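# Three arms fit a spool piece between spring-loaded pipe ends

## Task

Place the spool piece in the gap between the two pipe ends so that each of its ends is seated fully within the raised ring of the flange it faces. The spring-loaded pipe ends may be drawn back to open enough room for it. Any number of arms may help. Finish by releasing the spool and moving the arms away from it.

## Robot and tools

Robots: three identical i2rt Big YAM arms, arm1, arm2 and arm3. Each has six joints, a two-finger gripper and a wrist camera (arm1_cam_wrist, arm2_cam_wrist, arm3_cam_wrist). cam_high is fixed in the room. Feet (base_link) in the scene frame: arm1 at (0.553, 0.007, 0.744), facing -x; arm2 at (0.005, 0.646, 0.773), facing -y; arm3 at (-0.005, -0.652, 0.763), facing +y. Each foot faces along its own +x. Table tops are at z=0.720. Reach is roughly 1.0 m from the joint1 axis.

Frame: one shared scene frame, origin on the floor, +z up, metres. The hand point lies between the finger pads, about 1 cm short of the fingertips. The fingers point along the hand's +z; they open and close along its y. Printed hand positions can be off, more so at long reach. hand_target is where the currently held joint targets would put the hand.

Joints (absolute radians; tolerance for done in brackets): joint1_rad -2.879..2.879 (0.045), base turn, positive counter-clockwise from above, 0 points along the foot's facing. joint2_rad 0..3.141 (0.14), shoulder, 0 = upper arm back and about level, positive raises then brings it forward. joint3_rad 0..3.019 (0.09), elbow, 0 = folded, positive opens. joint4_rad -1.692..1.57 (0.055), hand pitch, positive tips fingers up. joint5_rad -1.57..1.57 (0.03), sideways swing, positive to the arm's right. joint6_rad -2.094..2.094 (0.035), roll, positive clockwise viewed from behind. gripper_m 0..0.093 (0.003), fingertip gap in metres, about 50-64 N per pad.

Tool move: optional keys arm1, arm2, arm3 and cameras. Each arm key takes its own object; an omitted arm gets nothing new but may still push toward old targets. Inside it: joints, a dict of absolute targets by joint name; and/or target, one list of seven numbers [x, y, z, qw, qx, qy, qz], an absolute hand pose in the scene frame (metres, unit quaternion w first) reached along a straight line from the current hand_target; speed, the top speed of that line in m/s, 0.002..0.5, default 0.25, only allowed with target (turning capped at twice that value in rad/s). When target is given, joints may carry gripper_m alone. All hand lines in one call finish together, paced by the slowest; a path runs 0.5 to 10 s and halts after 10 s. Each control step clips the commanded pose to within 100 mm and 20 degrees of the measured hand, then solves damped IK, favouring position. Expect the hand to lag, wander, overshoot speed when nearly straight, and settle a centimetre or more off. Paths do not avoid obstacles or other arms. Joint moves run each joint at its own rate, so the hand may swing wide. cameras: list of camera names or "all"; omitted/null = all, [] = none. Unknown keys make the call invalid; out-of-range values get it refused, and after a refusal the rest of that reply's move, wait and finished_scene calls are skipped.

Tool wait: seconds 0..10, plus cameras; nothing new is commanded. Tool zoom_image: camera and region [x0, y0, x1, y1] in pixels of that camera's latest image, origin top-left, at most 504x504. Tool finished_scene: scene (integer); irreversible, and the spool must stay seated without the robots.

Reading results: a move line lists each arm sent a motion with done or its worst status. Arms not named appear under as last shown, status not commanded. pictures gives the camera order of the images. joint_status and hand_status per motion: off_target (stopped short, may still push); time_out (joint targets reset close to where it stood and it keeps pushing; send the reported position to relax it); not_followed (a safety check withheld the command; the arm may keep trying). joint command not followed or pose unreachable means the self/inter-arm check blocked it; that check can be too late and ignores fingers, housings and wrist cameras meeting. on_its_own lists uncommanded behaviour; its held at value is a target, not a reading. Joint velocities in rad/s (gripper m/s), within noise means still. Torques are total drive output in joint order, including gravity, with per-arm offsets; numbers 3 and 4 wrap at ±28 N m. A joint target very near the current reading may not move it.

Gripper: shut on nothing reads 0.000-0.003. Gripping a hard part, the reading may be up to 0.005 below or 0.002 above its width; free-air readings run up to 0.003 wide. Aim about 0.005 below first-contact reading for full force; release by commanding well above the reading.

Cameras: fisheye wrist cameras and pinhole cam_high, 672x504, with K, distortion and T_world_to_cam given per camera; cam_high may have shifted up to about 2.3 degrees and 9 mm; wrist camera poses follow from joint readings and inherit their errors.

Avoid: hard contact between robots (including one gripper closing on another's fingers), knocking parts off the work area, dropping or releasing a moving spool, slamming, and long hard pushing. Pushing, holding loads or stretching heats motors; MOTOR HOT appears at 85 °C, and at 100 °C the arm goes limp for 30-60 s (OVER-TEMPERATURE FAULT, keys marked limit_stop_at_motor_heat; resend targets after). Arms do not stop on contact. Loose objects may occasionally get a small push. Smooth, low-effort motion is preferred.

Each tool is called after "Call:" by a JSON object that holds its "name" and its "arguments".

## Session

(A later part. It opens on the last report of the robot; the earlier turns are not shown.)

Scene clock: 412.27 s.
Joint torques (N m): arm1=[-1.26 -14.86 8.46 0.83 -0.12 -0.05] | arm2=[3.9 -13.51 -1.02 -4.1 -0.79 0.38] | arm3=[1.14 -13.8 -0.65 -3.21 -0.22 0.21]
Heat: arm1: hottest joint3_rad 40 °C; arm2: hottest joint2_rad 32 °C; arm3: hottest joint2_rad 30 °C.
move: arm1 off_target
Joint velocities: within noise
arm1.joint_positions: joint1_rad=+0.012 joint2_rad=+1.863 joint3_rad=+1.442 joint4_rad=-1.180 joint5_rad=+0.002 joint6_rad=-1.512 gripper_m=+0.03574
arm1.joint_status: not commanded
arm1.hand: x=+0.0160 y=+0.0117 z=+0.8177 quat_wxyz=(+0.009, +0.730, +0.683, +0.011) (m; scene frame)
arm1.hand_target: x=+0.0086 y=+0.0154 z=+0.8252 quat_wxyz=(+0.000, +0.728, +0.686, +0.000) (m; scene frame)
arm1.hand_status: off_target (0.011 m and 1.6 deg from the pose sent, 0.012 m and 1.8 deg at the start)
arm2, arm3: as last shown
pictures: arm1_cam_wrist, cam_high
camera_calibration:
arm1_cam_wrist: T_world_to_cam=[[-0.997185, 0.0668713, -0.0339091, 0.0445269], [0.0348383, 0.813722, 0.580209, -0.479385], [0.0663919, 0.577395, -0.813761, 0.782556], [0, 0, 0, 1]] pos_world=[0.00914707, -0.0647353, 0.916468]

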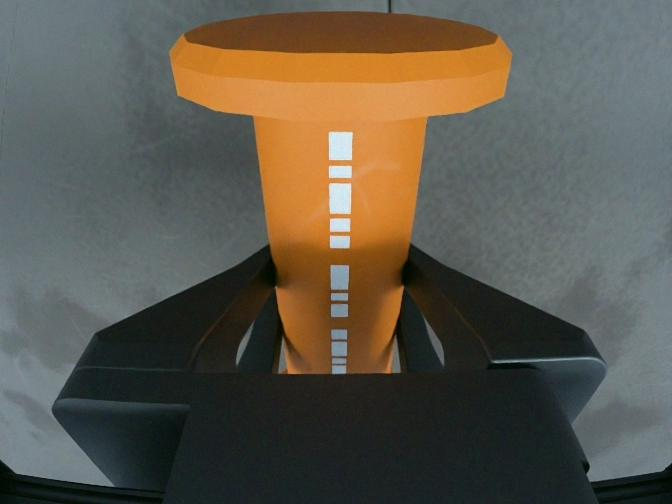

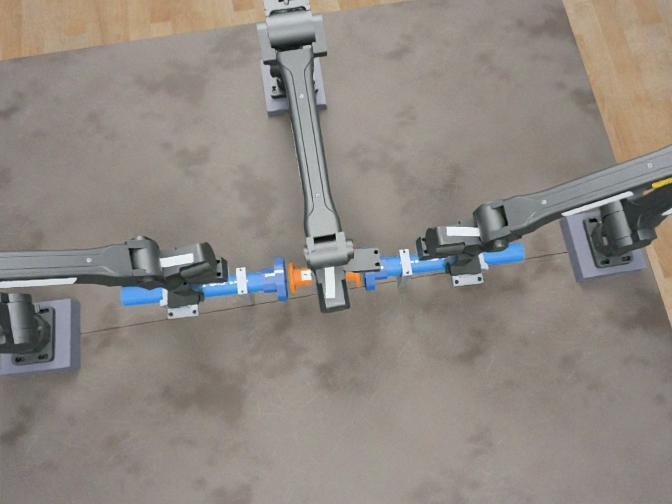

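Call:
{"name": "move", "arguments": {"arm1": {"target": [0.0085, 0.0155, 0.8232, 0, 0.7281, 0.6855, 0], "speed": 0.05}, "arm2": {"target": [0.0430, 0.3320, 0.797, 0, 0.7281, 0.6855, 0], "speed": 0.05}, "arm3": {"target": [-0.0110, -0.3250, 0.797, 0, 0.6855, -0.7281, 0], "speed": 0.05}, "cameras": ["arm1_cam_wrist", "cam_high"]}}

Call:
{"name": "zoom_image", "arguments": {"camera": "cam_high", "region": [260, 230, 380, 310]}}

Scene clock: 421.97 s.
Joint torques (N m): arm1=[-1.26 -14.74 8.28 0.81 -0.12 -0.05] | arm2=[3.02 -10.29 3.54 -4.15 -0.88 0.29] | arm3=[0.32 -9.41 3.84 -3.15 -0.25 0.17]
Heat: arm1: hottest joint3_rad 41 °C; arm2: hottest joint2_rad 32 °C; arm3: hottest joint2_rad 30 °C.
move: arm1 done; arm2 off_target; arm3 off_target
Joint velocities: within noise
arm1.joint_positions: joint1_rad=+0.012 joint2_rad=+1.864 joint3_rad=+1.442 joint4_rad=-1.176 joint5_rad=+0.002 joint6_rad=-1.512 gripper_m=+0.03574
arm1.joint_status: not commanded
arm1.hand: x=+0.0152 y=+0.0117 z=+0.8172 quat_wxyz=(+0.008, +0.730, +0.683, +0.009) (m; scene frame)
arm1.hand_target: x=+0.0086 y=+0.0154 z=+0.8233 quat_wxyz=(+0.000, +0.728, +0.686, +0.000) (m; scene frame)
arm1.hand_status: done (0.010 m and 1.4 deg from the pose sent, 0.010 m and 1.6 deg at the start)
arm2.joint_positions: joint1_rad=+0.140 joint2_rad=+1.445 joint3_rad=+0.752 joint4_rad=-0.728 joint5_rad=+0.021 joint6_rad=+0.152 gripper_m=+0.04013
arm2.joint_status: not commanded
arm2.hand: x=+0.0346 y=+0.2748 z=+0.8048 quat_wxyz=(-0.056, -0.727, -0.682, +0.059) (m; scene frame)
arm2.hand_target: x=+0.0410 y=+0.3272 z=+0.7962 quat_wxyz=(+0.000, -0.728, -0.685, +0.003) (m; scene frame)
arm2.hand_status: off_target (0.058 m and 9.3 deg from the pose sent, 0.053 m and 9.7 deg at the start)
arm3.joint_positions: joint1_rad=+0.013 joint2_rad=+1.462 joint3_rad=+0.795 joint4_rad=-0.778 joint5_rad=+0.001 joint6_rad=+0.051 gripper_m=+0.03764
arm3.joint_status: not commanded
arm3.hand: x=-0.0054 y=-0.2730 z=+0.8025 quat_wxyz=(-0.051, +0.688, -0.722, -0.048) (m; scene frame)
arm3.hand_target: x=-0.0100 y=-0.3208 z=+0.7960 quat_wxyz=(-0.002, +0.685, -0.728, +0.000) (m; scene frame)
arm3.hand_status: off_target (0.053 m and 8.1 deg from the pose sent, 0.044 m and 8.7 deg at the start)
pictures: arm1_cam_wrist, cam_high
camera_calibration:
arm1_cam_wrist: T_world_to_cam=[[-0.997312, 0.0664303, -0.0309068, 0.0412388], [0.0362274, 0.813758, 0.580074, -0.478962], [0.0636851, 0.577395, -0.813978, 0.782402], [0, 0, 0, 1]] pos_world=[0.0086522, -0.0647349, 0.915966]

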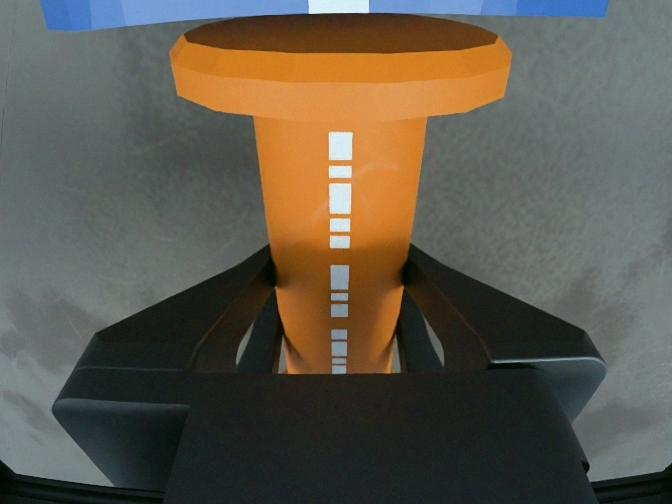

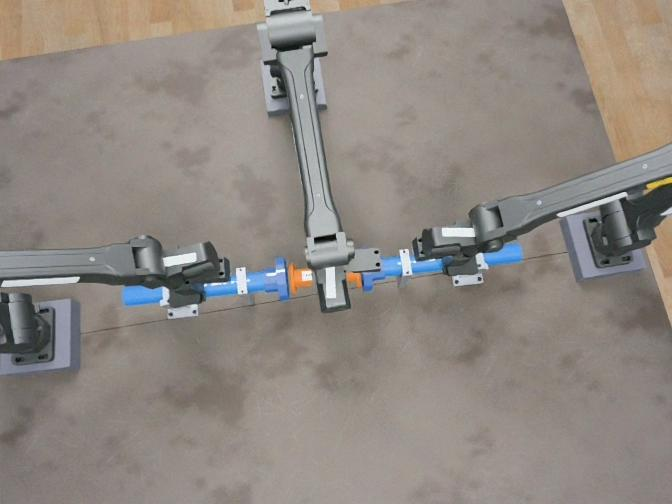

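Scaled by 4.200 from the camera's 672x504 image, which has a finer 960x720 frame.

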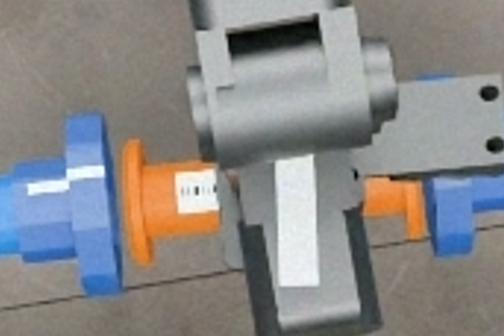

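Call:
{"name": "zoom_image", "arguments": {"camera": "arm1_cam_wrist", "region": [20, 0, 330, 100]}}

Call:
{"name": "zoom_image", "arguments": {"camera": "arm1_cam_wrist", "region": [320, 0, 630, 100]}}

Scaled by 1.626 from the camera's 672x504 image, which has a finer 960x720 frame.

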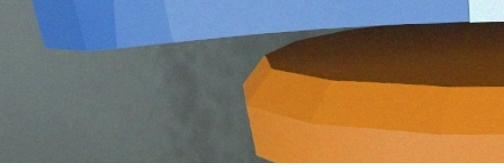

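Scaled by 1.626 from the camera's 672x504 image, which has a finer 960x720 frame.

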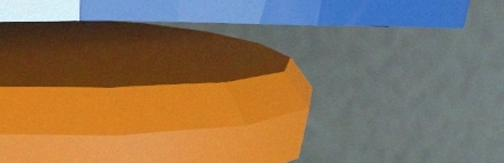

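Call:
{"name": "move", "arguments": {"arm1": {"target": [0.0087, 0.0158, 0.8205, 0, 0.7206, 0.6934, 0], "speed": 0.05}, "cameras": ["arm1_cam_wrist", "cam_high"]}}

Call:
{"name": "zoom_image", "arguments": {"camera": "cam_high", "region": [260, 230, 380, 310]}}

Scene clock: 475.87 s.
Joint torques (N m): arm1=[-1.32 -14.74 8.39 0.81 -0.12 -0.06] | arm2=[2.96 -10.29 3.54 -4.14 -0.88 0.29] | arm3=[0.85 -9.58 4.07 -3.21 -0.32 0.22]
Heat: arm1: hottest joint3_rad 40 °C; arm2: hottest joint3_rad 32 °C; arm3: hottest joint3_rad 31 °C.
move: arm1 off_target
Joint velocities: within noise
arm1.joint_positions: joint1_rad=+0.012 joint2_rad=+1.866 joint3_rad=+1.436 joint4_rad=-1.170 joint5_rad=+0.002 joint6_rad=-1.533 gripper_m=+0.03574
arm1.joint_status: not commanded
arm1.hand: x=+0.0162 y=+0.0117 z=+0.8136 quat_wxyz=(+0.009, +0.723, +0.691, +0.010) (m; scene frame)
arm1.hand_target: x=+0.0089 y=+0.0157 z=+0.8205 quat_wxyz=(+0.000, +0.721, +0.693, +0.000) (m; scene frame)
arm1.hand_status: off_target (0.011 m and 1.6 deg from the pose sent, 0.008 m and 2.1 deg at the start)
arm2.joint_positions: joint1_rad=+0.140 joint2_rad=+1.445 joint3_rad=+0.753 joint4_rad=-0.728 joint5_rad=+0.021 joint6_rad=+0.152 gripper_m=+0.04013
arm2.joint_status: not commanded
arm2.hand: x=+0.0346 y=+0.2747 z=+0.8050 quat_wxyz=(-0.056, -0.727, -0.682, +0.059) (m; scene frame)
arm2.hand_target: x=+0.0410 y=+0.3272 z=+0.7963 quat_wxyz=(+0.000, -0.728, -0.685, +0.003) (m; scene frame)
arm2.hand_status: not commanded
arm3: as last shown
pictures: arm1_cam_wrist, cam_high
camera_calibration:
arm1_cam_wrist: T_world_to_cam=[[-0.998425, 0.0451921, -0.0332551, 0.0443048], [0.0175639, 0.814629, 0.579717, -0.476444], [0.0532892, 0.57822, -0.814139, 0.779709], [0, 0, 0, 1]] pos_world=[0.0110532, -0.0647202, 0.912467]

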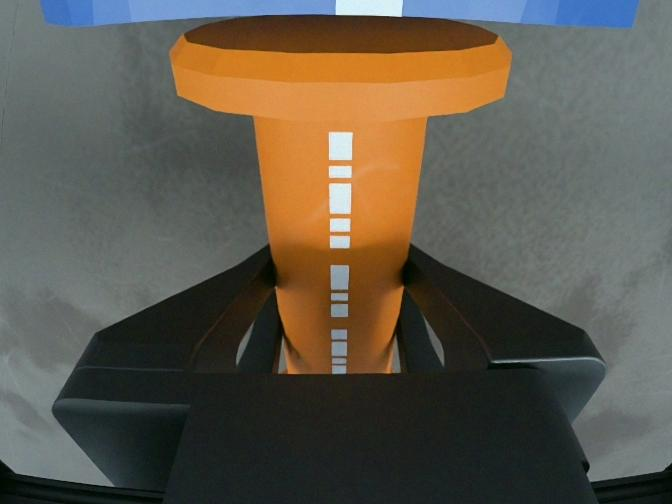

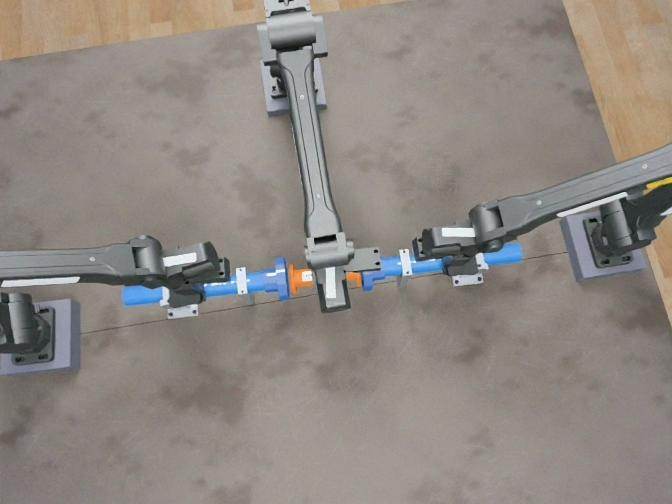

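Scaled by 4.200 from the camera's 672x504 image, which has a finer 960x720 frame.

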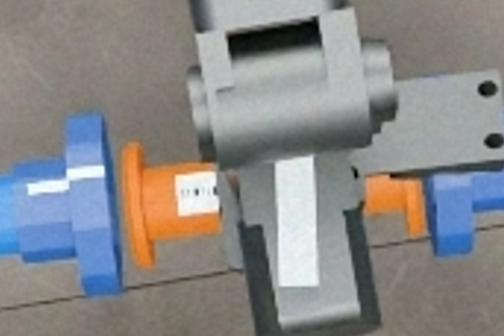

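Call:
{"name": "move", "arguments": {"arm1": {"target": [0.0087, 0.0162, 0.8225, 0, 0.7206, 0.6934, 0], "speed": 0.05}, "arm2": {"target": [0.0425, 0.302, 0.797, 0, 0.7281, 0.6855, 0], "speed": 0.05}, "arm3": {"target": [-0.0105, -0.305, 0.797, 0, 0.6855, -0.7281, 0], "speed": 0.05}, "cameras": ["arm1_cam_wrist", "cam_high"]}}

Call:
{"name": "zoom_image", "arguments": {"camera": "cam_high", "region": [260, 230, 380, 310]}}

Scene clock: 485.97 s.
Joint torques (N m): arm1=[-1.26 -14.86 8.59 0.59 -0.11 -0.06] | arm2=[2.55 -9.05 5.6 -3.02 -1.05 0.22] | arm3=[0.09 -9.11 5.48 -2.58 -0.29 0.19]
Heat: arm1: hottest joint3_rad 41 °C; arm2: hottest joint3_rad 32 °C; arm3: hottest joint3_rad 31 °C.
move: arm1 off_target; arm2 off_target; arm3 off_target
Joint velocities: within noise
arm1.joint_positions: joint1_rad=+0.011 joint2_rad=+1.866 joint3_rad=+1.436 joint4_rad=-1.170 joint5_rad=+0.002 joint6_rad=-1.535 gripper_m=+0.03574
arm1.joint_status: not commanded
arm1.hand: x=+0.0162 y=+0.0121 z=+0.8136 quat_wxyz=(+0.009, +0.722, +0.691, +0.010) (m; scene frame)
arm1.hand_target: x=+0.0089 y=+0.0162 z=+0.8226 quat_wxyz=(+0.000, +0.721, +0.693, +0.000) (m; scene frame)
arm1.hand_status: off_target (0.012 m and 1.6 deg from the pose sent, 0.012 m and 1.6 deg at the start)
arm2.joint_positions: joint1_rad=+0.138 joint2_rad=+1.487 joint3_rad=+0.802 joint4_rad=-0.771 joint5_rad=+0.024 joint6_rad=+0.151 gripper_m=+0.04013
arm2.joint_status: not commanded
arm2.hand: x=+0.0342 y=+0.2655 z=+0.8050 quat_wxyz=(-0.041, -0.728, -0.683, +0.049) (m; scene frame)
arm2.hand_target: x=+0.0414 y=+0.3002 z=+0.7976 quat_wxyz=(+0.000, -0.729, -0.685, +0.002) (m; scene frame)
arm2.hand_status: off_target (0.038 m and 7.3 deg from the pose sent, 0.029 m and 9.3 deg at the start)
arm3.joint_positions: joint1_rad=+0.013 joint2_rad=+1.489 joint3_rad=+0.827 joint4_rad=-0.802 joint5_rad=+0.001 joint6_rad=+0.051 gripper_m=+0.03765
arm3.joint_status: not commanded
arm3.hand: x=-0.0055 y=-0.2661 z=+0.8027 quat_wxyz=(-0.045, +0.689, -0.722, -0.041) (m; scene frame)
arm3.hand_target: x=-0.0098 y=-0.3028 z=+0.7971 quat_wxyz=(-0.001, +0.685, -0.728, +0.000) (m; scene frame)
arm3.hand_status: off_target (0.040 m and 7.0 deg from the pose sent, 0.033 m and 8.1 deg at the start)
pictures: arm1_cam_wrist, cam_high
camera_calibration:
arm1_cam_wrist: T_world_to_cam=[[-0.998463, 0.0443187, -0.0332772, 0.0443556], [0.0168592, 0.814871, 0.579397, -0.476375], [0.0527948, 0.577945, -0.814366, 0.779724], [0, 0, 0, 1]] pos_world=[0.0111533, -0.0644189, 0.912467]

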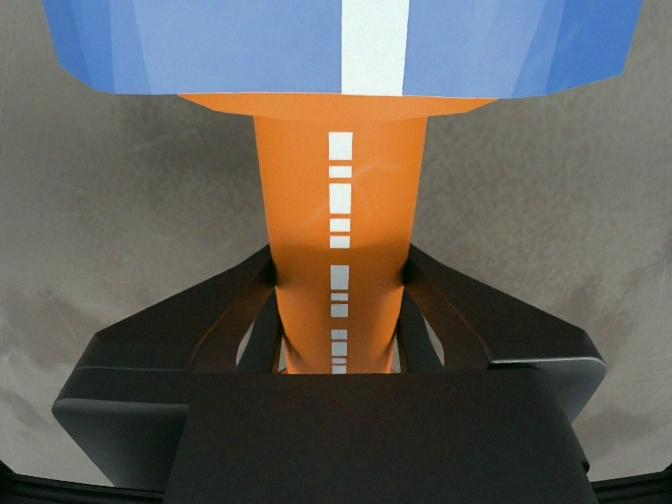

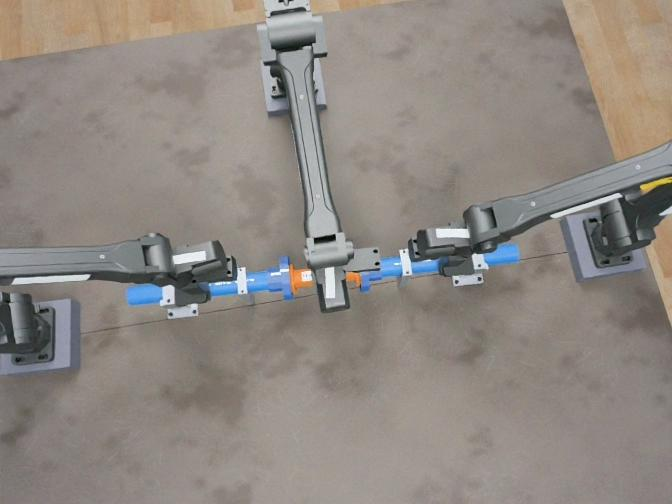

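Scaled by 4.200 from the camera's 672x504 image, which has a finer 960x720 frame.

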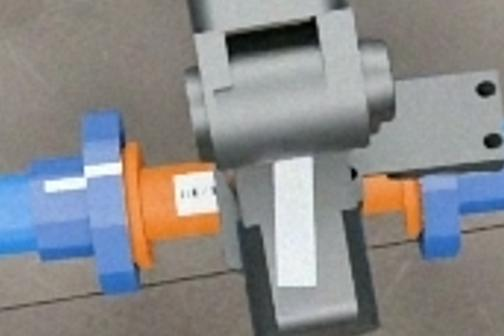

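Call:
{"name": "move", "arguments": {"arm2": {"target": [0.0415, 0.272, 0.797, 0, 0.7281, 0.6855, 0], "speed": 0.05}, "arm3": {"target": [-0.0095, -0.277, 0.797, 0, 0.6855, -0.7281, 0], "speed": 0.05}, "cameras": ["arm1_cam_wrist", "cam_high"]}}

Call:
{"name": "zoom_image", "arguments": {"camera": "cam_high", "region": [260, 230, 380, 310]}}

Scene clock: 494.83 s.
Joint torques (N m): arm1=[-1.26 -14.86 8.61 0.61 0.09 -0.04] | arm2=[2.02 -7.53 7.99 -1.16 -0.9 0.15] | arm3=[0.09 -7.65 8.14 -1.24 -0.29 0.11]
Heat: arm1: hottest joint3_rad 41 °C; arm2: hottest joint3_rad 33 °C; arm3: hottest joint3_rad 31 °C.
move: arm2 off_target; arm3 off_target
Joint velocities: within noise
arm1: as last shown
arm1.joint_positions: joint1_rad=+0.011 joint2_rad=+1.866 joint3_rad=+1.436 joint4_rad=-1.170 joint5_rad=-0.004 joint6_rad=-1.536 gripper_m=+0.03574
arm1.hand: x=+0.0162 y=+0.0111 z=+0.8136 quat_wxyz=(+0.011, +0.722, +0.692, +0.008) (m; scene frame)
arm2.joint_positions: joint1_rad=+0.135 joint2_rad=+1.529 joint3_rad=+0.852 joint4_rad=-0.839 joint5_rad=+0.019 joint6_rad=+0.149 gripper_m=+0.04013
arm2.joint_status: not commanded
arm2.hand: x=+0.0340 y=+0.2621 z=+0.8042 quat_wxyz=(-0.019, -0.729, -0.684, +0.029) (m; scene frame)
arm2.hand_target: x=+0.0412 y=+0.2719 z=+0.7975 quat_wxyz=(+0.000, -0.728, -0.685, +0.001) (m; scene frame)
arm2.hand_status: off_target (0.014 m and 4.0 deg from the pose sent, 0.013 m and 7.3 deg at the start)
arm3.joint_positions: joint1_rad=+0.013 joint2_rad=+1.523 joint3_rad=+0.867 joint4_rad=-0.854 joint5_rad=+0.000 joint6_rad=+0.051 gripper_m=+0.03765
arm3.joint_status: not commanded
arm3.hand: x=-0.0057 y=-0.2629 z=+0.8022 quat_wxyz=(-0.028, +0.689, -0.723, -0.025) (m; scene frame)
arm3.hand_target: x=-0.0093 y=-0.2767 z=+0.7975 quat_wxyz=(-0.001, +0.686, -0.728, +0.000) (m; scene frame)
arm3.hand_status: off_target (0.015 m and 4.4 deg from the pose sent, 0.013 m and 7.0 deg at the start)
pictures: arm1_cam_wrist, cam_high
camera_calibration:
arm1_cam_wrist: T_world_to_cam=[[-0.998506, 0.0432073, -0.0334494, 0.044572], [0.0161578, 0.818256, 0.574627, -0.471711], [0.0521982, 0.573228, -0.817731, 0.783044], [0, 0, 0, 1]] pos_world=[0.0112537, -0.0648086, 0.912869]

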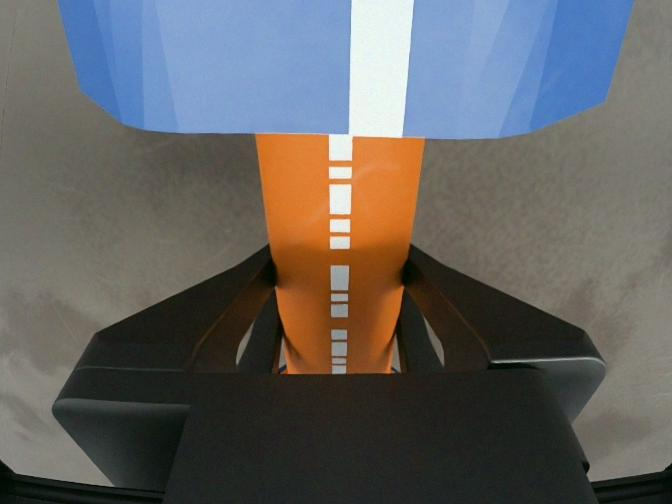

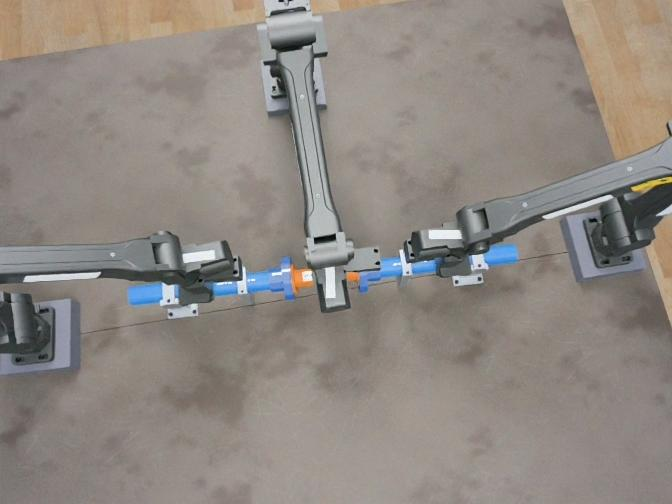

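Scaled by 4.200 from the camera's 672x504 image, which has a finer 960x720 frame.

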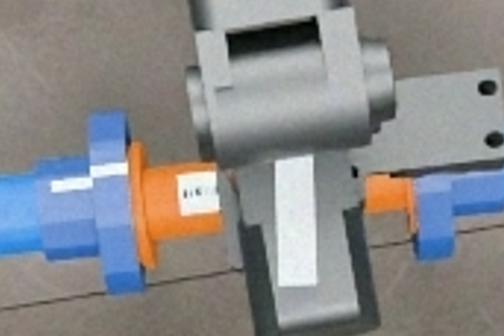

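Call:
{"name": "move", "arguments": {"arm2": {"target": [0.0405, 0.250, 0.797, 0, 0.7281, 0.6855, 0], "speed": 0.05}, "arm3": {"target": [-0.0085, -0.252, 0.797, 0, 0.6855, -0.7281, 0], "speed": 0.05}, "cameras": ["arm1_cam_wrist", "cam_high"]}}

Call:
{"name": "zoom_image", "arguments": {"camera": "cam_high", "region": [260, 230, 380, 310]}}

Scene clock: 506.50 s.
Joint torques (N m): arm1=[-1.32 -14.92 8.61 0.62 0.09 -0.04] | arm2=[1.67 -6.36 9.85 0.46 -0.72 0.1] | arm3=[0.44 -6.07 10.44 0.53 -0.27 0.13]
Heat: arm1: hottest joint3_rad 41 °C; arm2: hottest joint3_rad 35 °C; arm3: hottest joint3_rad 32 °C.
move: arm2 off_target; arm3 off_target
Joint velocities: within noise
arm1: as last shown
arm2.joint_positions: joint1_rad=+0.133 joint2_rad=+1.560 joint3_rad=+0.890 joint4_rad=-0.896 joint5_rad=+0.014 joint6_rad=+0.147 gripper_m=+0.04013
arm2.joint_status: not commanded
arm2.hand: x=+0.0340 y=+0.2610 z=+0.8042 quat_wxyz=(-0.001, -0.730, -0.684, +0.011) (m; scene frame)
arm2.hand_target: x=+0.0405 y=+0.2505 z=+0.7972 quat_wxyz=(+0.000, -0.728, -0.686, +0.000) (m; scene frame)
arm2.hand_status: off_target (0.015 m and 1.3 deg from the pose sent, 0.016 m and 4.0 deg at the start)
arm3.joint_positions: joint1_rad=+0.013 joint2_rad=+1.557 joint3_rad=+0.909 joint4_rad=-0.917 joint5_rad=-0.001 joint6_rad=+0.051 gripper_m=+0.03764
arm3.joint_status: not commanded
arm3.hand: x=-0.0059 y=-0.2620 z=+0.8020 quat_wxyz=(-0.009, +0.690, -0.724, -0.005) (m; scene frame)
arm3.hand_target: x=-0.0084 y=-0.2523 z=+0.7970 quat_wxyz=(+0.000, +0.686, -0.728, +0.000) (m; scene frame)
arm3.hand_status: off_target (0.011 m and 1.4 deg from the pose sent, 0.012 m and 4.3 deg at the start)
pictures: arm1_cam_wrist, cam_high
camera_calibration:
arm1_cam_wrist: T_world_to_cam=[[-0.998506, 0.0432073, -0.0334494, 0.044572], [0.0161578, 0.818256, 0.574627, -0.471711], [0.0521982, 0.573228, -0.817731, 0.783044], [0, 0, 0, 1]] pos_world=[0.0112537, -0.0648086, 0.912869]

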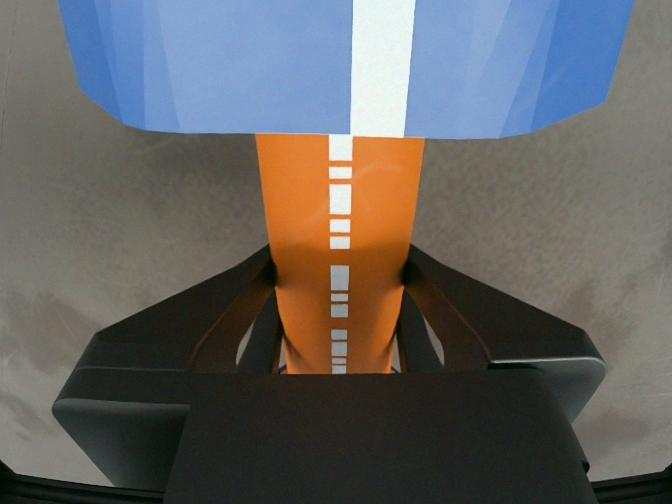

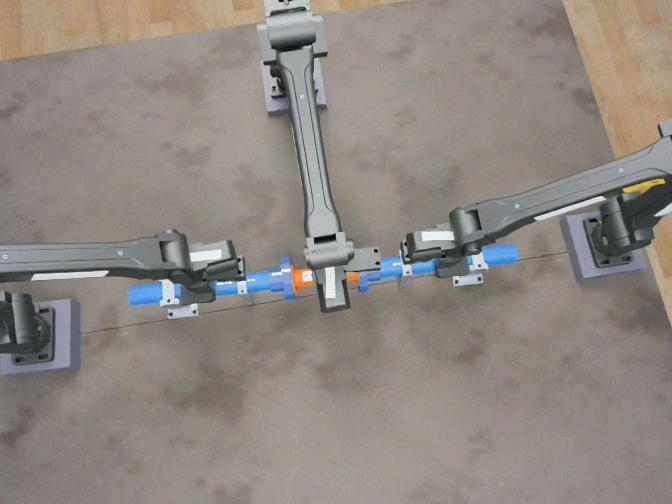

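Scaled by 4.200 from the camera's 672x504 image, which has a finer 960x720 frame.

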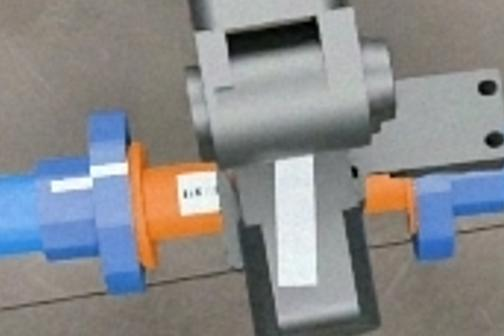

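Call:
{"name": "zoom_image", "arguments": {"camera": "cam_high", "region": [270, 245, 330, 305]}}

Call:
{"name": "zoom_image", "arguments": {"camera": "cam_high", "region": [335, 240, 395, 300]}}

Scaled by 8.400 from the camera's 672x504 image, which has a finer 960x720 frame.

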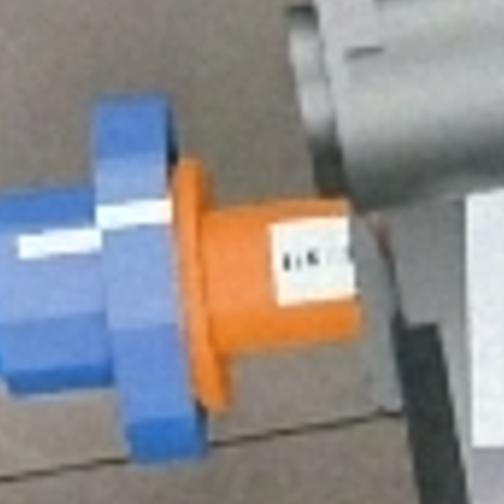

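Scaled by 8.400 from the camera's 672x504 image, which has a finer 960x720 frame.

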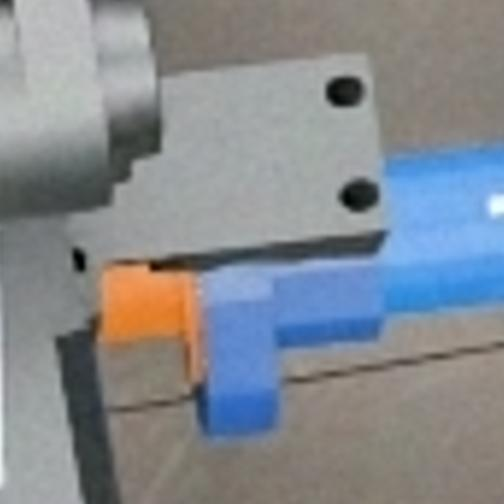

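Call:
{"name": "move", "arguments": {"arm2": {"joints": {"gripper_m": 0.09}}, "arm3": {"joints": {"gripper_m": 0.09}}, "cameras": ["arm1_cam_wrist", "cam_high"]}}

Call:
{"name": "zoom_image", "arguments": {"camera": "cam_high", "region": [260, 230, 400, 320]}}

Scene clock: 543.53 s.
Joint torques (N m): arm1=[-1.32 -14.86 8.62 0.61 0.09 -0.04] | arm2=[1.67 -9.29 9.57 0.39 -0.11 0.1] | arm3=[0.15 -8.06 10.15 0.72 -0.18 0.08]
Heat: arm1: hottest joint3_rad 41 °C; arm2: hottest joint3_rad 38 °C; arm3: hottest joint3_rad 37 °C.
move: arm2 done; arm3 done
Joint velocities: within noise
arm1: as last shown
arm2.joint_positions: joint1_rad=+0.133 joint2_rad=+1.594 joint3_rad=+0.890 joint4_rad=-0.897 joint5_rad=+0.001 joint6_rad=+0.147 gripper_m=+0.08985
arm2.joint_status: all done
arm2.hand: x=+0.0360 y=+0.2650 z=+0.7916 quat_wxyz=(+0.009, -0.730, -0.684, -0.005) (m; scene frame)
arm2.hand_target: x=+0.0405 y=+0.2506 z=+0.7971 quat_wxyz=(+0.000, -0.728, -0.686, +0.000) (m; scene frame)
arm2.hand_status: not commanded
arm3.joint_positions: joint1_rad=+0.013 joint2_rad=+1.587 joint3_rad=+0.909 joint4_rad=-0.921 joint5_rad=-0.005 joint6_rad=+0.057 gripper_m=+0.08988
arm3.joint_status: all done
arm3.hand: x=-0.0067 y=-0.2656 z=+0.7911 quat_wxyz=(+0.004, +0.688, -0.726, +0.006) (m; scene frame)
arm3.hand_target: x=-0.0086 y=-0.2523 z=+0.7971 quat_wxyz=(+0.000, +0.686, -0.728, +0.000) (m; scene frame)
arm3.hand_status: not commanded
pictures: arm1_cam_wrist, cam_high
camera_calibration:
arm1_cam_wrist: T_world_to_cam=[[-0.998506, 0.0432073, -0.0334494, 0.044572], [0.0161578, 0.818256, 0.574627, -0.471711], [0.0521982, 0.573228, -0.817731, 0.783044], [0, 0, 0, 1]] pos_world=[0.0112537, -0.0648086, 0.912869]

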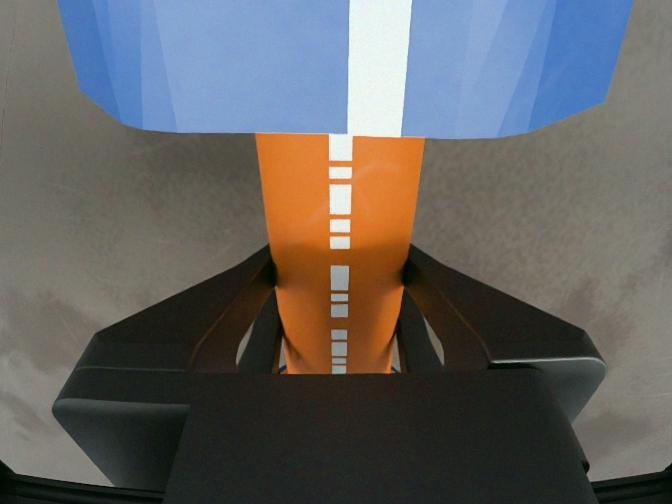

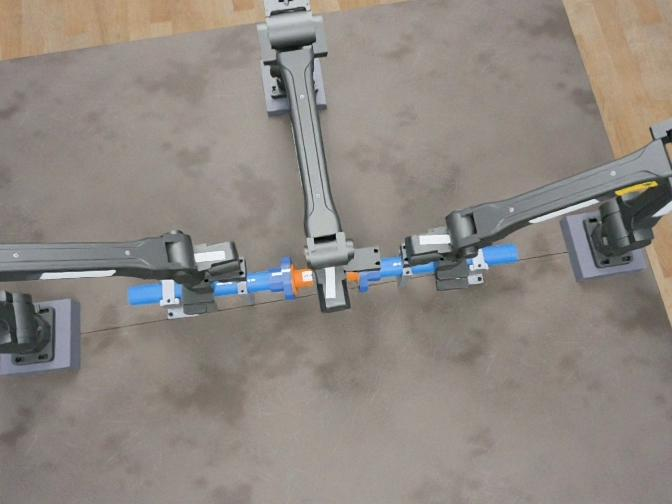

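Scaled by 3.600 from the camera's 672x504 image, which has a finer 960x720 frame.

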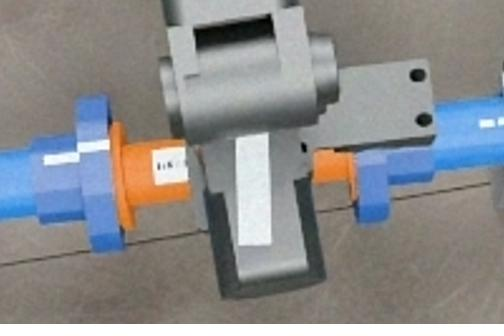

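Call:
{"name": "zoom_image", "arguments": {"camera": "cam_high", "region": [265, 245, 325, 305]}}

Call:
{"name": "zoom_image", "arguments": {"camera": "cam_high", "region": [335, 245, 395, 305]}}

Scaled by 8.400 from the camera's 672x504 image, which has a finer 960x720 frame.

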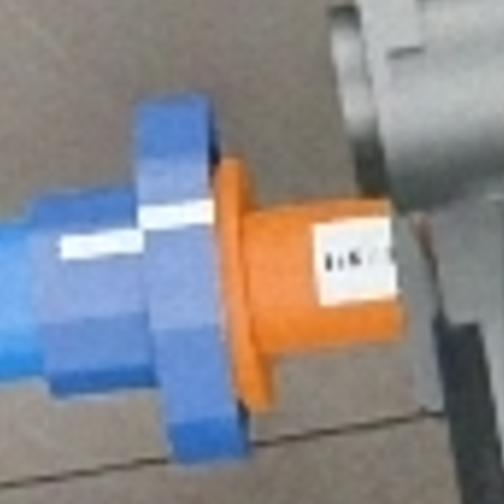

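Scaled by 8.400 from the camera's 672x504 image, which has a finer 960x720 frame.

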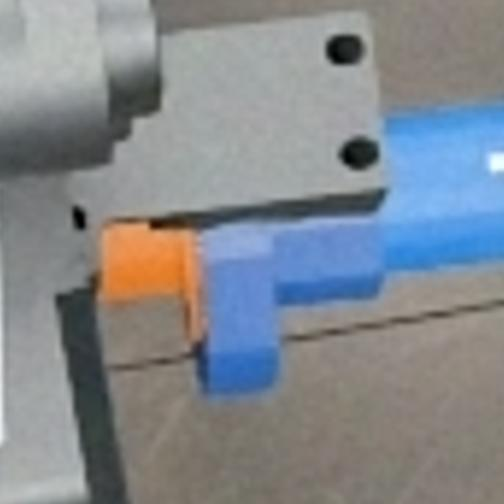

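Call:
{"name": "move", "arguments": {"arm2": {"target": [0.036, 0.265, 0.93, 0, 0.7281, 0.6855, 0], "speed": 0.15}, "arm3": {"target": [-0.0067, -0.2656, 0.93, 0, 0.6855, -0.7281, 0], "speed": 0.15}}}

Call:
{"name": "zoom_image", "arguments": {"camera": "cam_high", "region": [265, 245, 325, 305]}}

Scene clock: 557.30 s.
Joint torques (N m): arm1=[-1.26 -14.92 8.59 0.61 0.09 -0.04] | arm2=[0.97 -9.41 11.95 0.12 -0.1 0.02] | arm3=[-1.2 -7.59 12.33 0.49 -0.14 0.08]
Heat: arm1: hottest joint3_rad 41 °C; arm2: hottest joint3_rad 38 °C; arm3: hottest joint3_rad 37 °C.
move: arm2 off_target; arm3 off_target
Joint velocities: within noise
arm1: as last shown
arm2.joint_positions: joint1_rad=+0.133 joint2_rad=+1.398 joint3_rad=+1.038 joint4_rad=-1.263 joint5_rad=+0.001 joint6_rad=+0.147 gripper_m=+0.08992
arm2.joint_status: not commanded
arm2.hand: x=+0.0351 y=+0.2801 z=+0.9122 quat_wxyz=(+0.017, -0.729, -0.684, -0.011) (m; scene frame)
arm2.hand_target: x=+0.0360 y=+0.2657 z=+0.9300 quat_wxyz=(+0.000, -0.728, -0.686, +0.000) (m; scene frame)
arm2.hand_status: off_target (0.023 m and 2.4 deg from the pose sent, 0.138 m and 1.2 deg at the start)
arm3.joint_positions: joint1_rad=+0.013 joint2_rad=+1.402 joint3_rad=+1.070 joint4_rad=-1.291 joint5_rad=-0.005 joint6_rad=+0.058 gripper_m=+0.08996
arm3.joint_status: not commanded
arm3.hand: x=-0.0074 y=-0.2803 z=+0.9135 quat_wxyz=(+0.013, +0.687, -0.726, +0.014) (m; scene frame)
arm3.hand_target: x=-0.0068 y=-0.2663 z=+0.9300 quat_wxyz=(+0.000, +0.686, -0.728, +0.000) (m; scene frame)
arm3.hand_status: off_target (0.022 m and 2.2 deg from the pose sent, 0.139 m and 0.9 deg at the start)
pictures: arm1_cam_wrist, arm2_cam_wrist, arm3_cam_wrist, cam_high
camera_calibration:
arm1_cam_wrist: T_world_to_cam=[[-0.998506, 0.0432073, -0.0334494, 0.044572], [0.0161578, 0.818256, 0.574627, -0.471711], [0.0521982, 0.573228, -0.817731, 0.783044], [0, 0, 0, 1]] pos_world=[0.0112537, -0.0648086, 0.912869]
arm2_cam_wrist: T_world_to_cam=[[-0.997396, 0.0712973, 0.0108884, 0.00735506], [0.0625735, 0.78033, 0.62223, -0.782988], [0.0358668, 0.62129, -0.782759, 0.659678], [0, 0, 0, 1]] pos_world=[0.0326697, 0.200613, 1.00349]
arm3_cam_wrist: T_world_to_cam=[[0.998473, -0.0550567, 0.00454186, -0.0121943], [-0.0463434, -0.790022, 0.611324, -0.774579], [-0.0300693, -0.610601, -0.791368, 0.67553], [0, 0, 0, 1]] pos_world=[-0.00340823, -0.200127, 1.00817]

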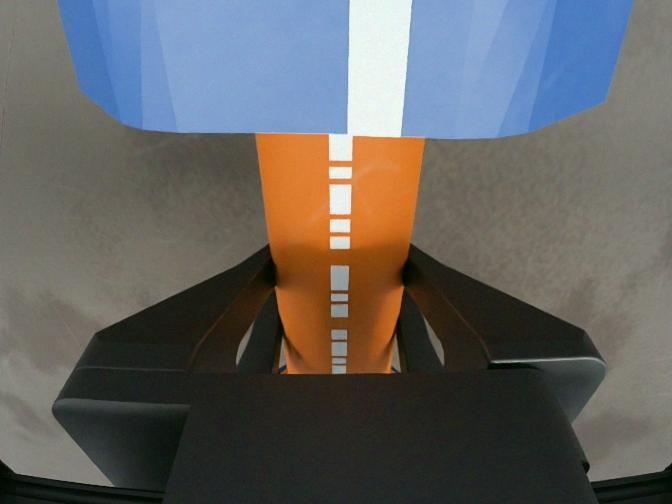

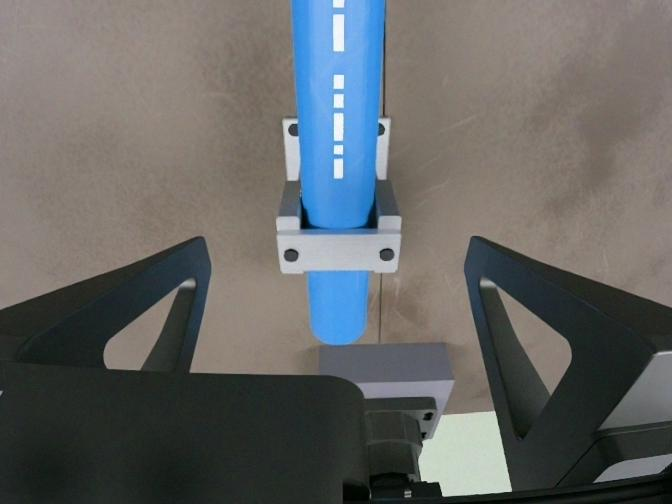

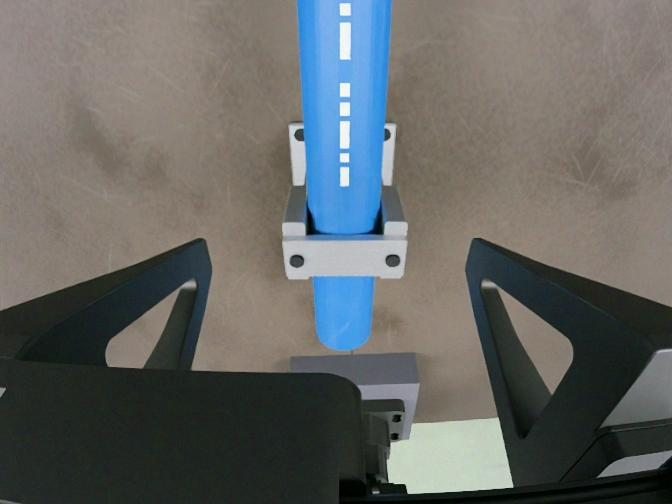

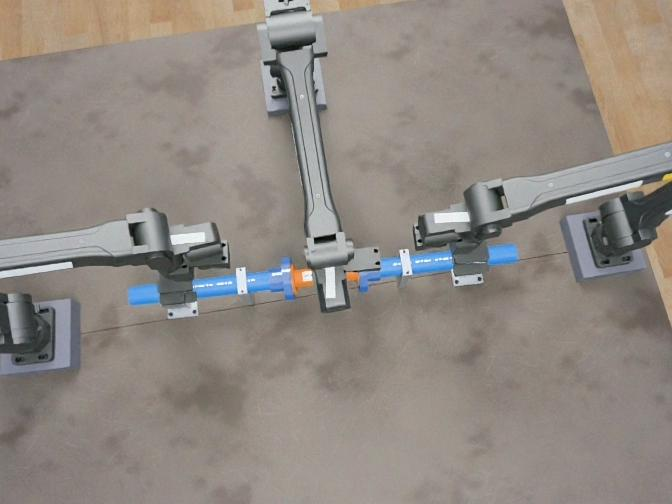

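Scaled by 8.400 from the camera's 672x504 image, which has a finer 960x720 frame.

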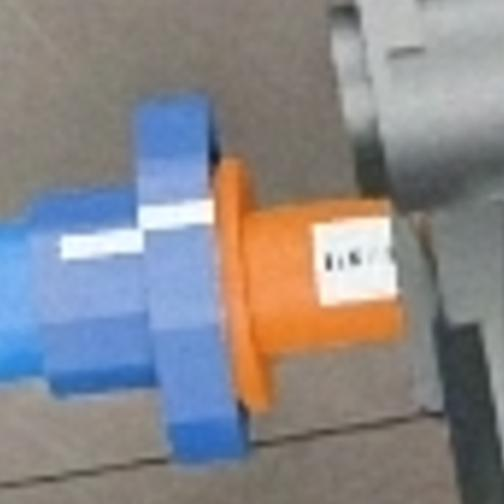

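Call:
{"name": "move", "arguments": {"arm2": {"joints": {"joint4_rad": -0.6}}, "cameras": ["arm2_cam_wrist", "cam_high"]}}

Scene clock: 575.13 s.
Joint torques (N m): arm1=[-1.26 -14.97 8.62 0.62 0.09 -0.04] | arm2=[0.91 -10.52 12.93 1.91 -0.1 0.01] | arm3=[-1.08 -8 12.49 0.77 -0.12 0.04]
Heat: arm1: hottest joint3_rad 41 °C; arm2: hottest joint3_rad 42 °C; arm3: hottest joint3_rad 40 °C.
move: arm2 done
Joint velocities: within noise
arm1, arm3: as last shown
arm2.joint_positions: joint1_rad=+0.133 joint2_rad=+1.398 joint3_rad=+1.038 joint4_rad=-0.614 joint5_rad=+0.001 joint6_rad=+0.147 gripper_m=+0.08992
arm2.joint_status: all done
arm2.hand: x=+0.0476 y=+0.1300 z=+0.9559 quat_wxyz=(-0.233, -0.696, -0.653, +0.187) (m; scene frame)
arm2.hand_target: x=+0.0484 y=+0.1133 z=+0.9833 quat_wxyz=(-0.257, -0.687, -0.648, +0.206) (m; scene frame)
arm2.hand_status: not commanded
pictures: arm2_cam_wrist, cam_high
camera_calibration:
arm2_cam_wrist: T_world_to_cam=[[-0.995484, 0.0451317, -0.0835176, 0.123732], [0.042849, 0.998663, 0.0289266, -0.154241], [0.0847114, 0.0252174, -0.996086, 1.06579], [0, 0, 0, 1]] pos_world=[0.0394979, 0.121575, 1.07641]

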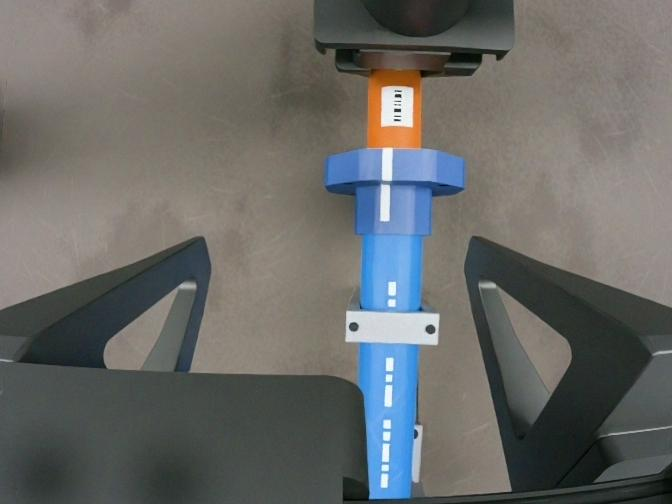

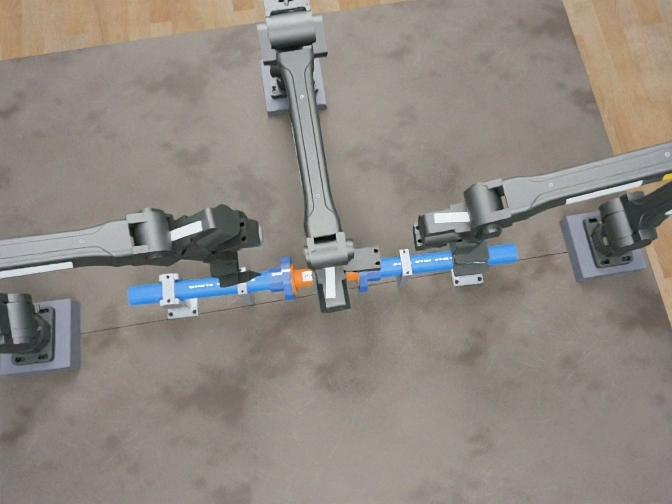

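Call:
{"name": "zoom_image", "arguments": {"camera": "arm2_cam_wrist", "region": [310, 60, 480, 240]}}

Call:
{"name": "zoom_image", "arguments": {"camera": "arm1_cam_wrist", "region": [200, 60, 480, 300]}}

Scaled by 2.800 from the camera's 672x504 image, which has a finer 960x720 frame.

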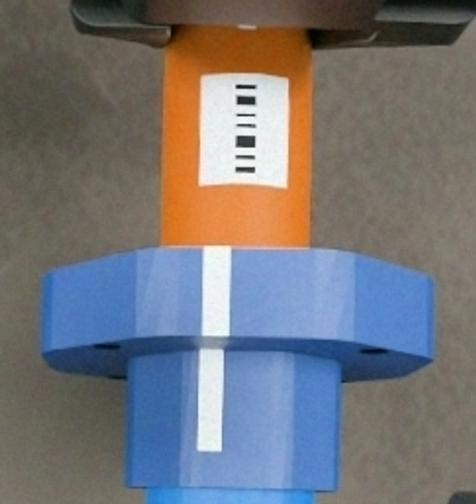

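This scene's latest camera images include none from arm1_cam_wrist. They are from: arm2_cam_wrist, cam_high. arm1_cam_wrist's image comes with the result of a call that names it in "cameras".

Call:
{"name": "move", "arguments": {"arm1": {"target": [0.0087, 0.0162, 0.834, 0, 0.7206, 0.6934, 0], "speed": 0.05}, "cameras": ["arm1_cam_wrist", "arm2_cam_wrist", "cam_high"]}}

Call:
{"name": "zoom_image", "arguments": {"camera": "cam_high", "region": [265, 245, 325, 305]}}

Call:
{"name": "zoom_image", "arguments": {"camera": "arm2_cam_wrist", "region": [310, 60, 480, 240]}}

Scene clock: 644.83 s.
Joint torques (N m): arm1=[-1.32 -15.74 9.7 -0.21 0.09 -0.04] | arm2=[0.97 -10.58 12.92 1.89 -0.1 0] | arm3=[-0.32 -7.82 12.42 0.51 -0.18 -0.04]
Heat: arm1: hottest joint3_rad 42 °C; arm2: hottest joint3_rad 49 °C; arm3: hottest joint3_rad 45 °C.
move: arm1 off_target
Joint velocities: within noise
arm1.joint_positions: joint1_rad=+0.011 joint2_rad=+1.866 joint3_rad=+1.436 joint4_rad=-1.177 joint5_rad=-0.004 joint6_rad=-1.536 gripper_m=+0.03574
arm1.joint_status: not commanded
arm1.hand: x=+0.0180 y=+0.0111 z=+0.8137 quat_wxyz=(+0.014, +0.722, +0.692, +0.011) (m; scene frame)
arm1.hand_target: x=+0.0092 y=+0.0162 z=+0.8340 quat_wxyz=(+0.000, +0.721, +0.693, +0.000) (m; scene frame)
arm1.hand_status: off_target (0.023 m and 2.0 deg from the pose sent, 0.022 m and 1.6 deg at the start)
arm2, arm3: as last shown
pictures: arm1_cam_wrist, arm2_cam_wrist, cam_high
camera_calibration:
arm1_cam_wrist: T_world_to_cam=[[-0.998238, 0.0432002, -0.0406821, 0.0521615], [0.0119904, 0.818273, 0.574705, -0.471806], [0.0581165, 0.573204, -0.817349, 0.782655], [0, 0, 0, 1]] pos_world=[0.0122416, -0.0648086, 0.912973]
arm2_cam_wrist: T_world_to_cam=[[-0.995484, 0.0451317, -0.0835176, 0.123732], [0.042849, 0.998663, 0.0289266, -0.154241], [0.0847114, 0.0252174, -0.996086, 1.06579], [0, 0, 0, 1]] pos_world=[0.0394979, 0.121575, 1.07641]

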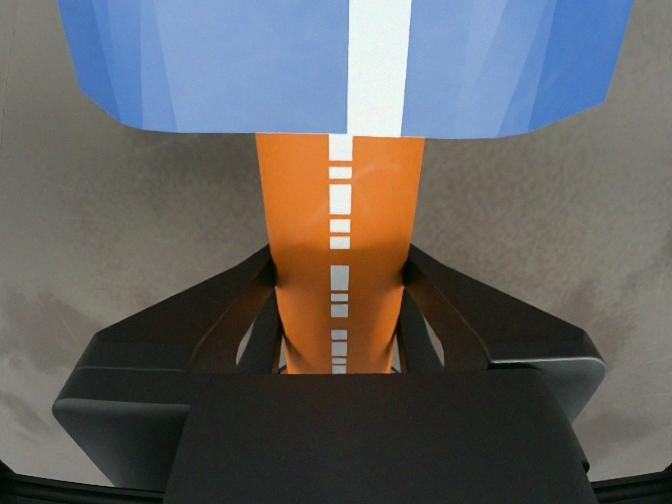

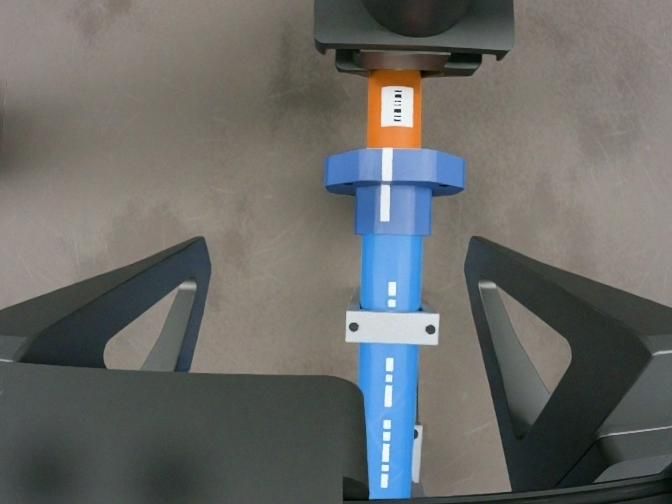

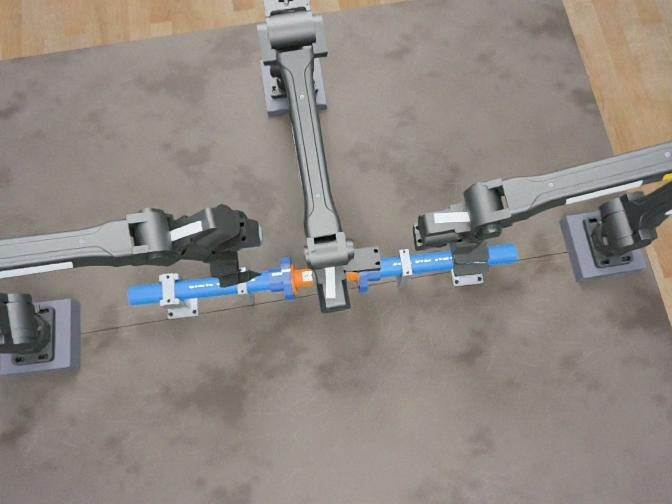

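Scaled by 8.400 from the camera's 672x504 image, which has a finer 960x720 frame.

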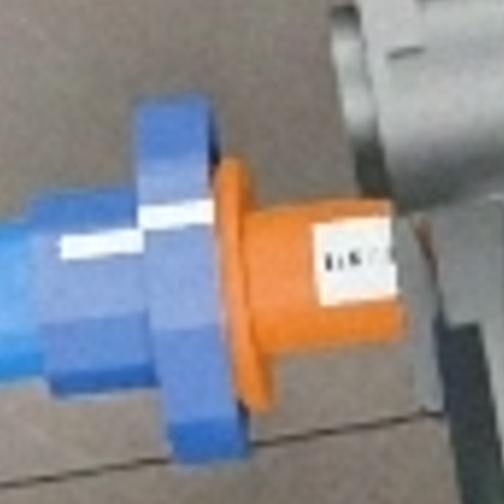

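Scaled by 2.800 from the camera's 672x504 image, which has a finer 960x720 frame.

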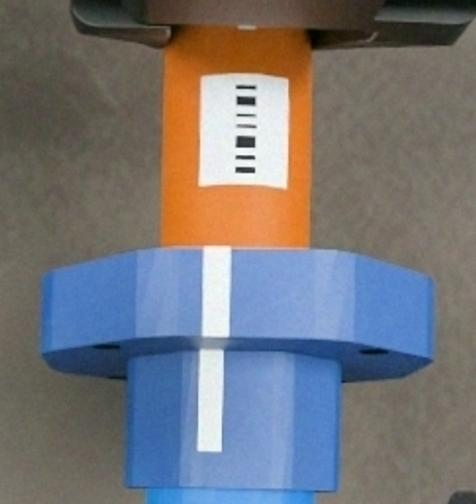

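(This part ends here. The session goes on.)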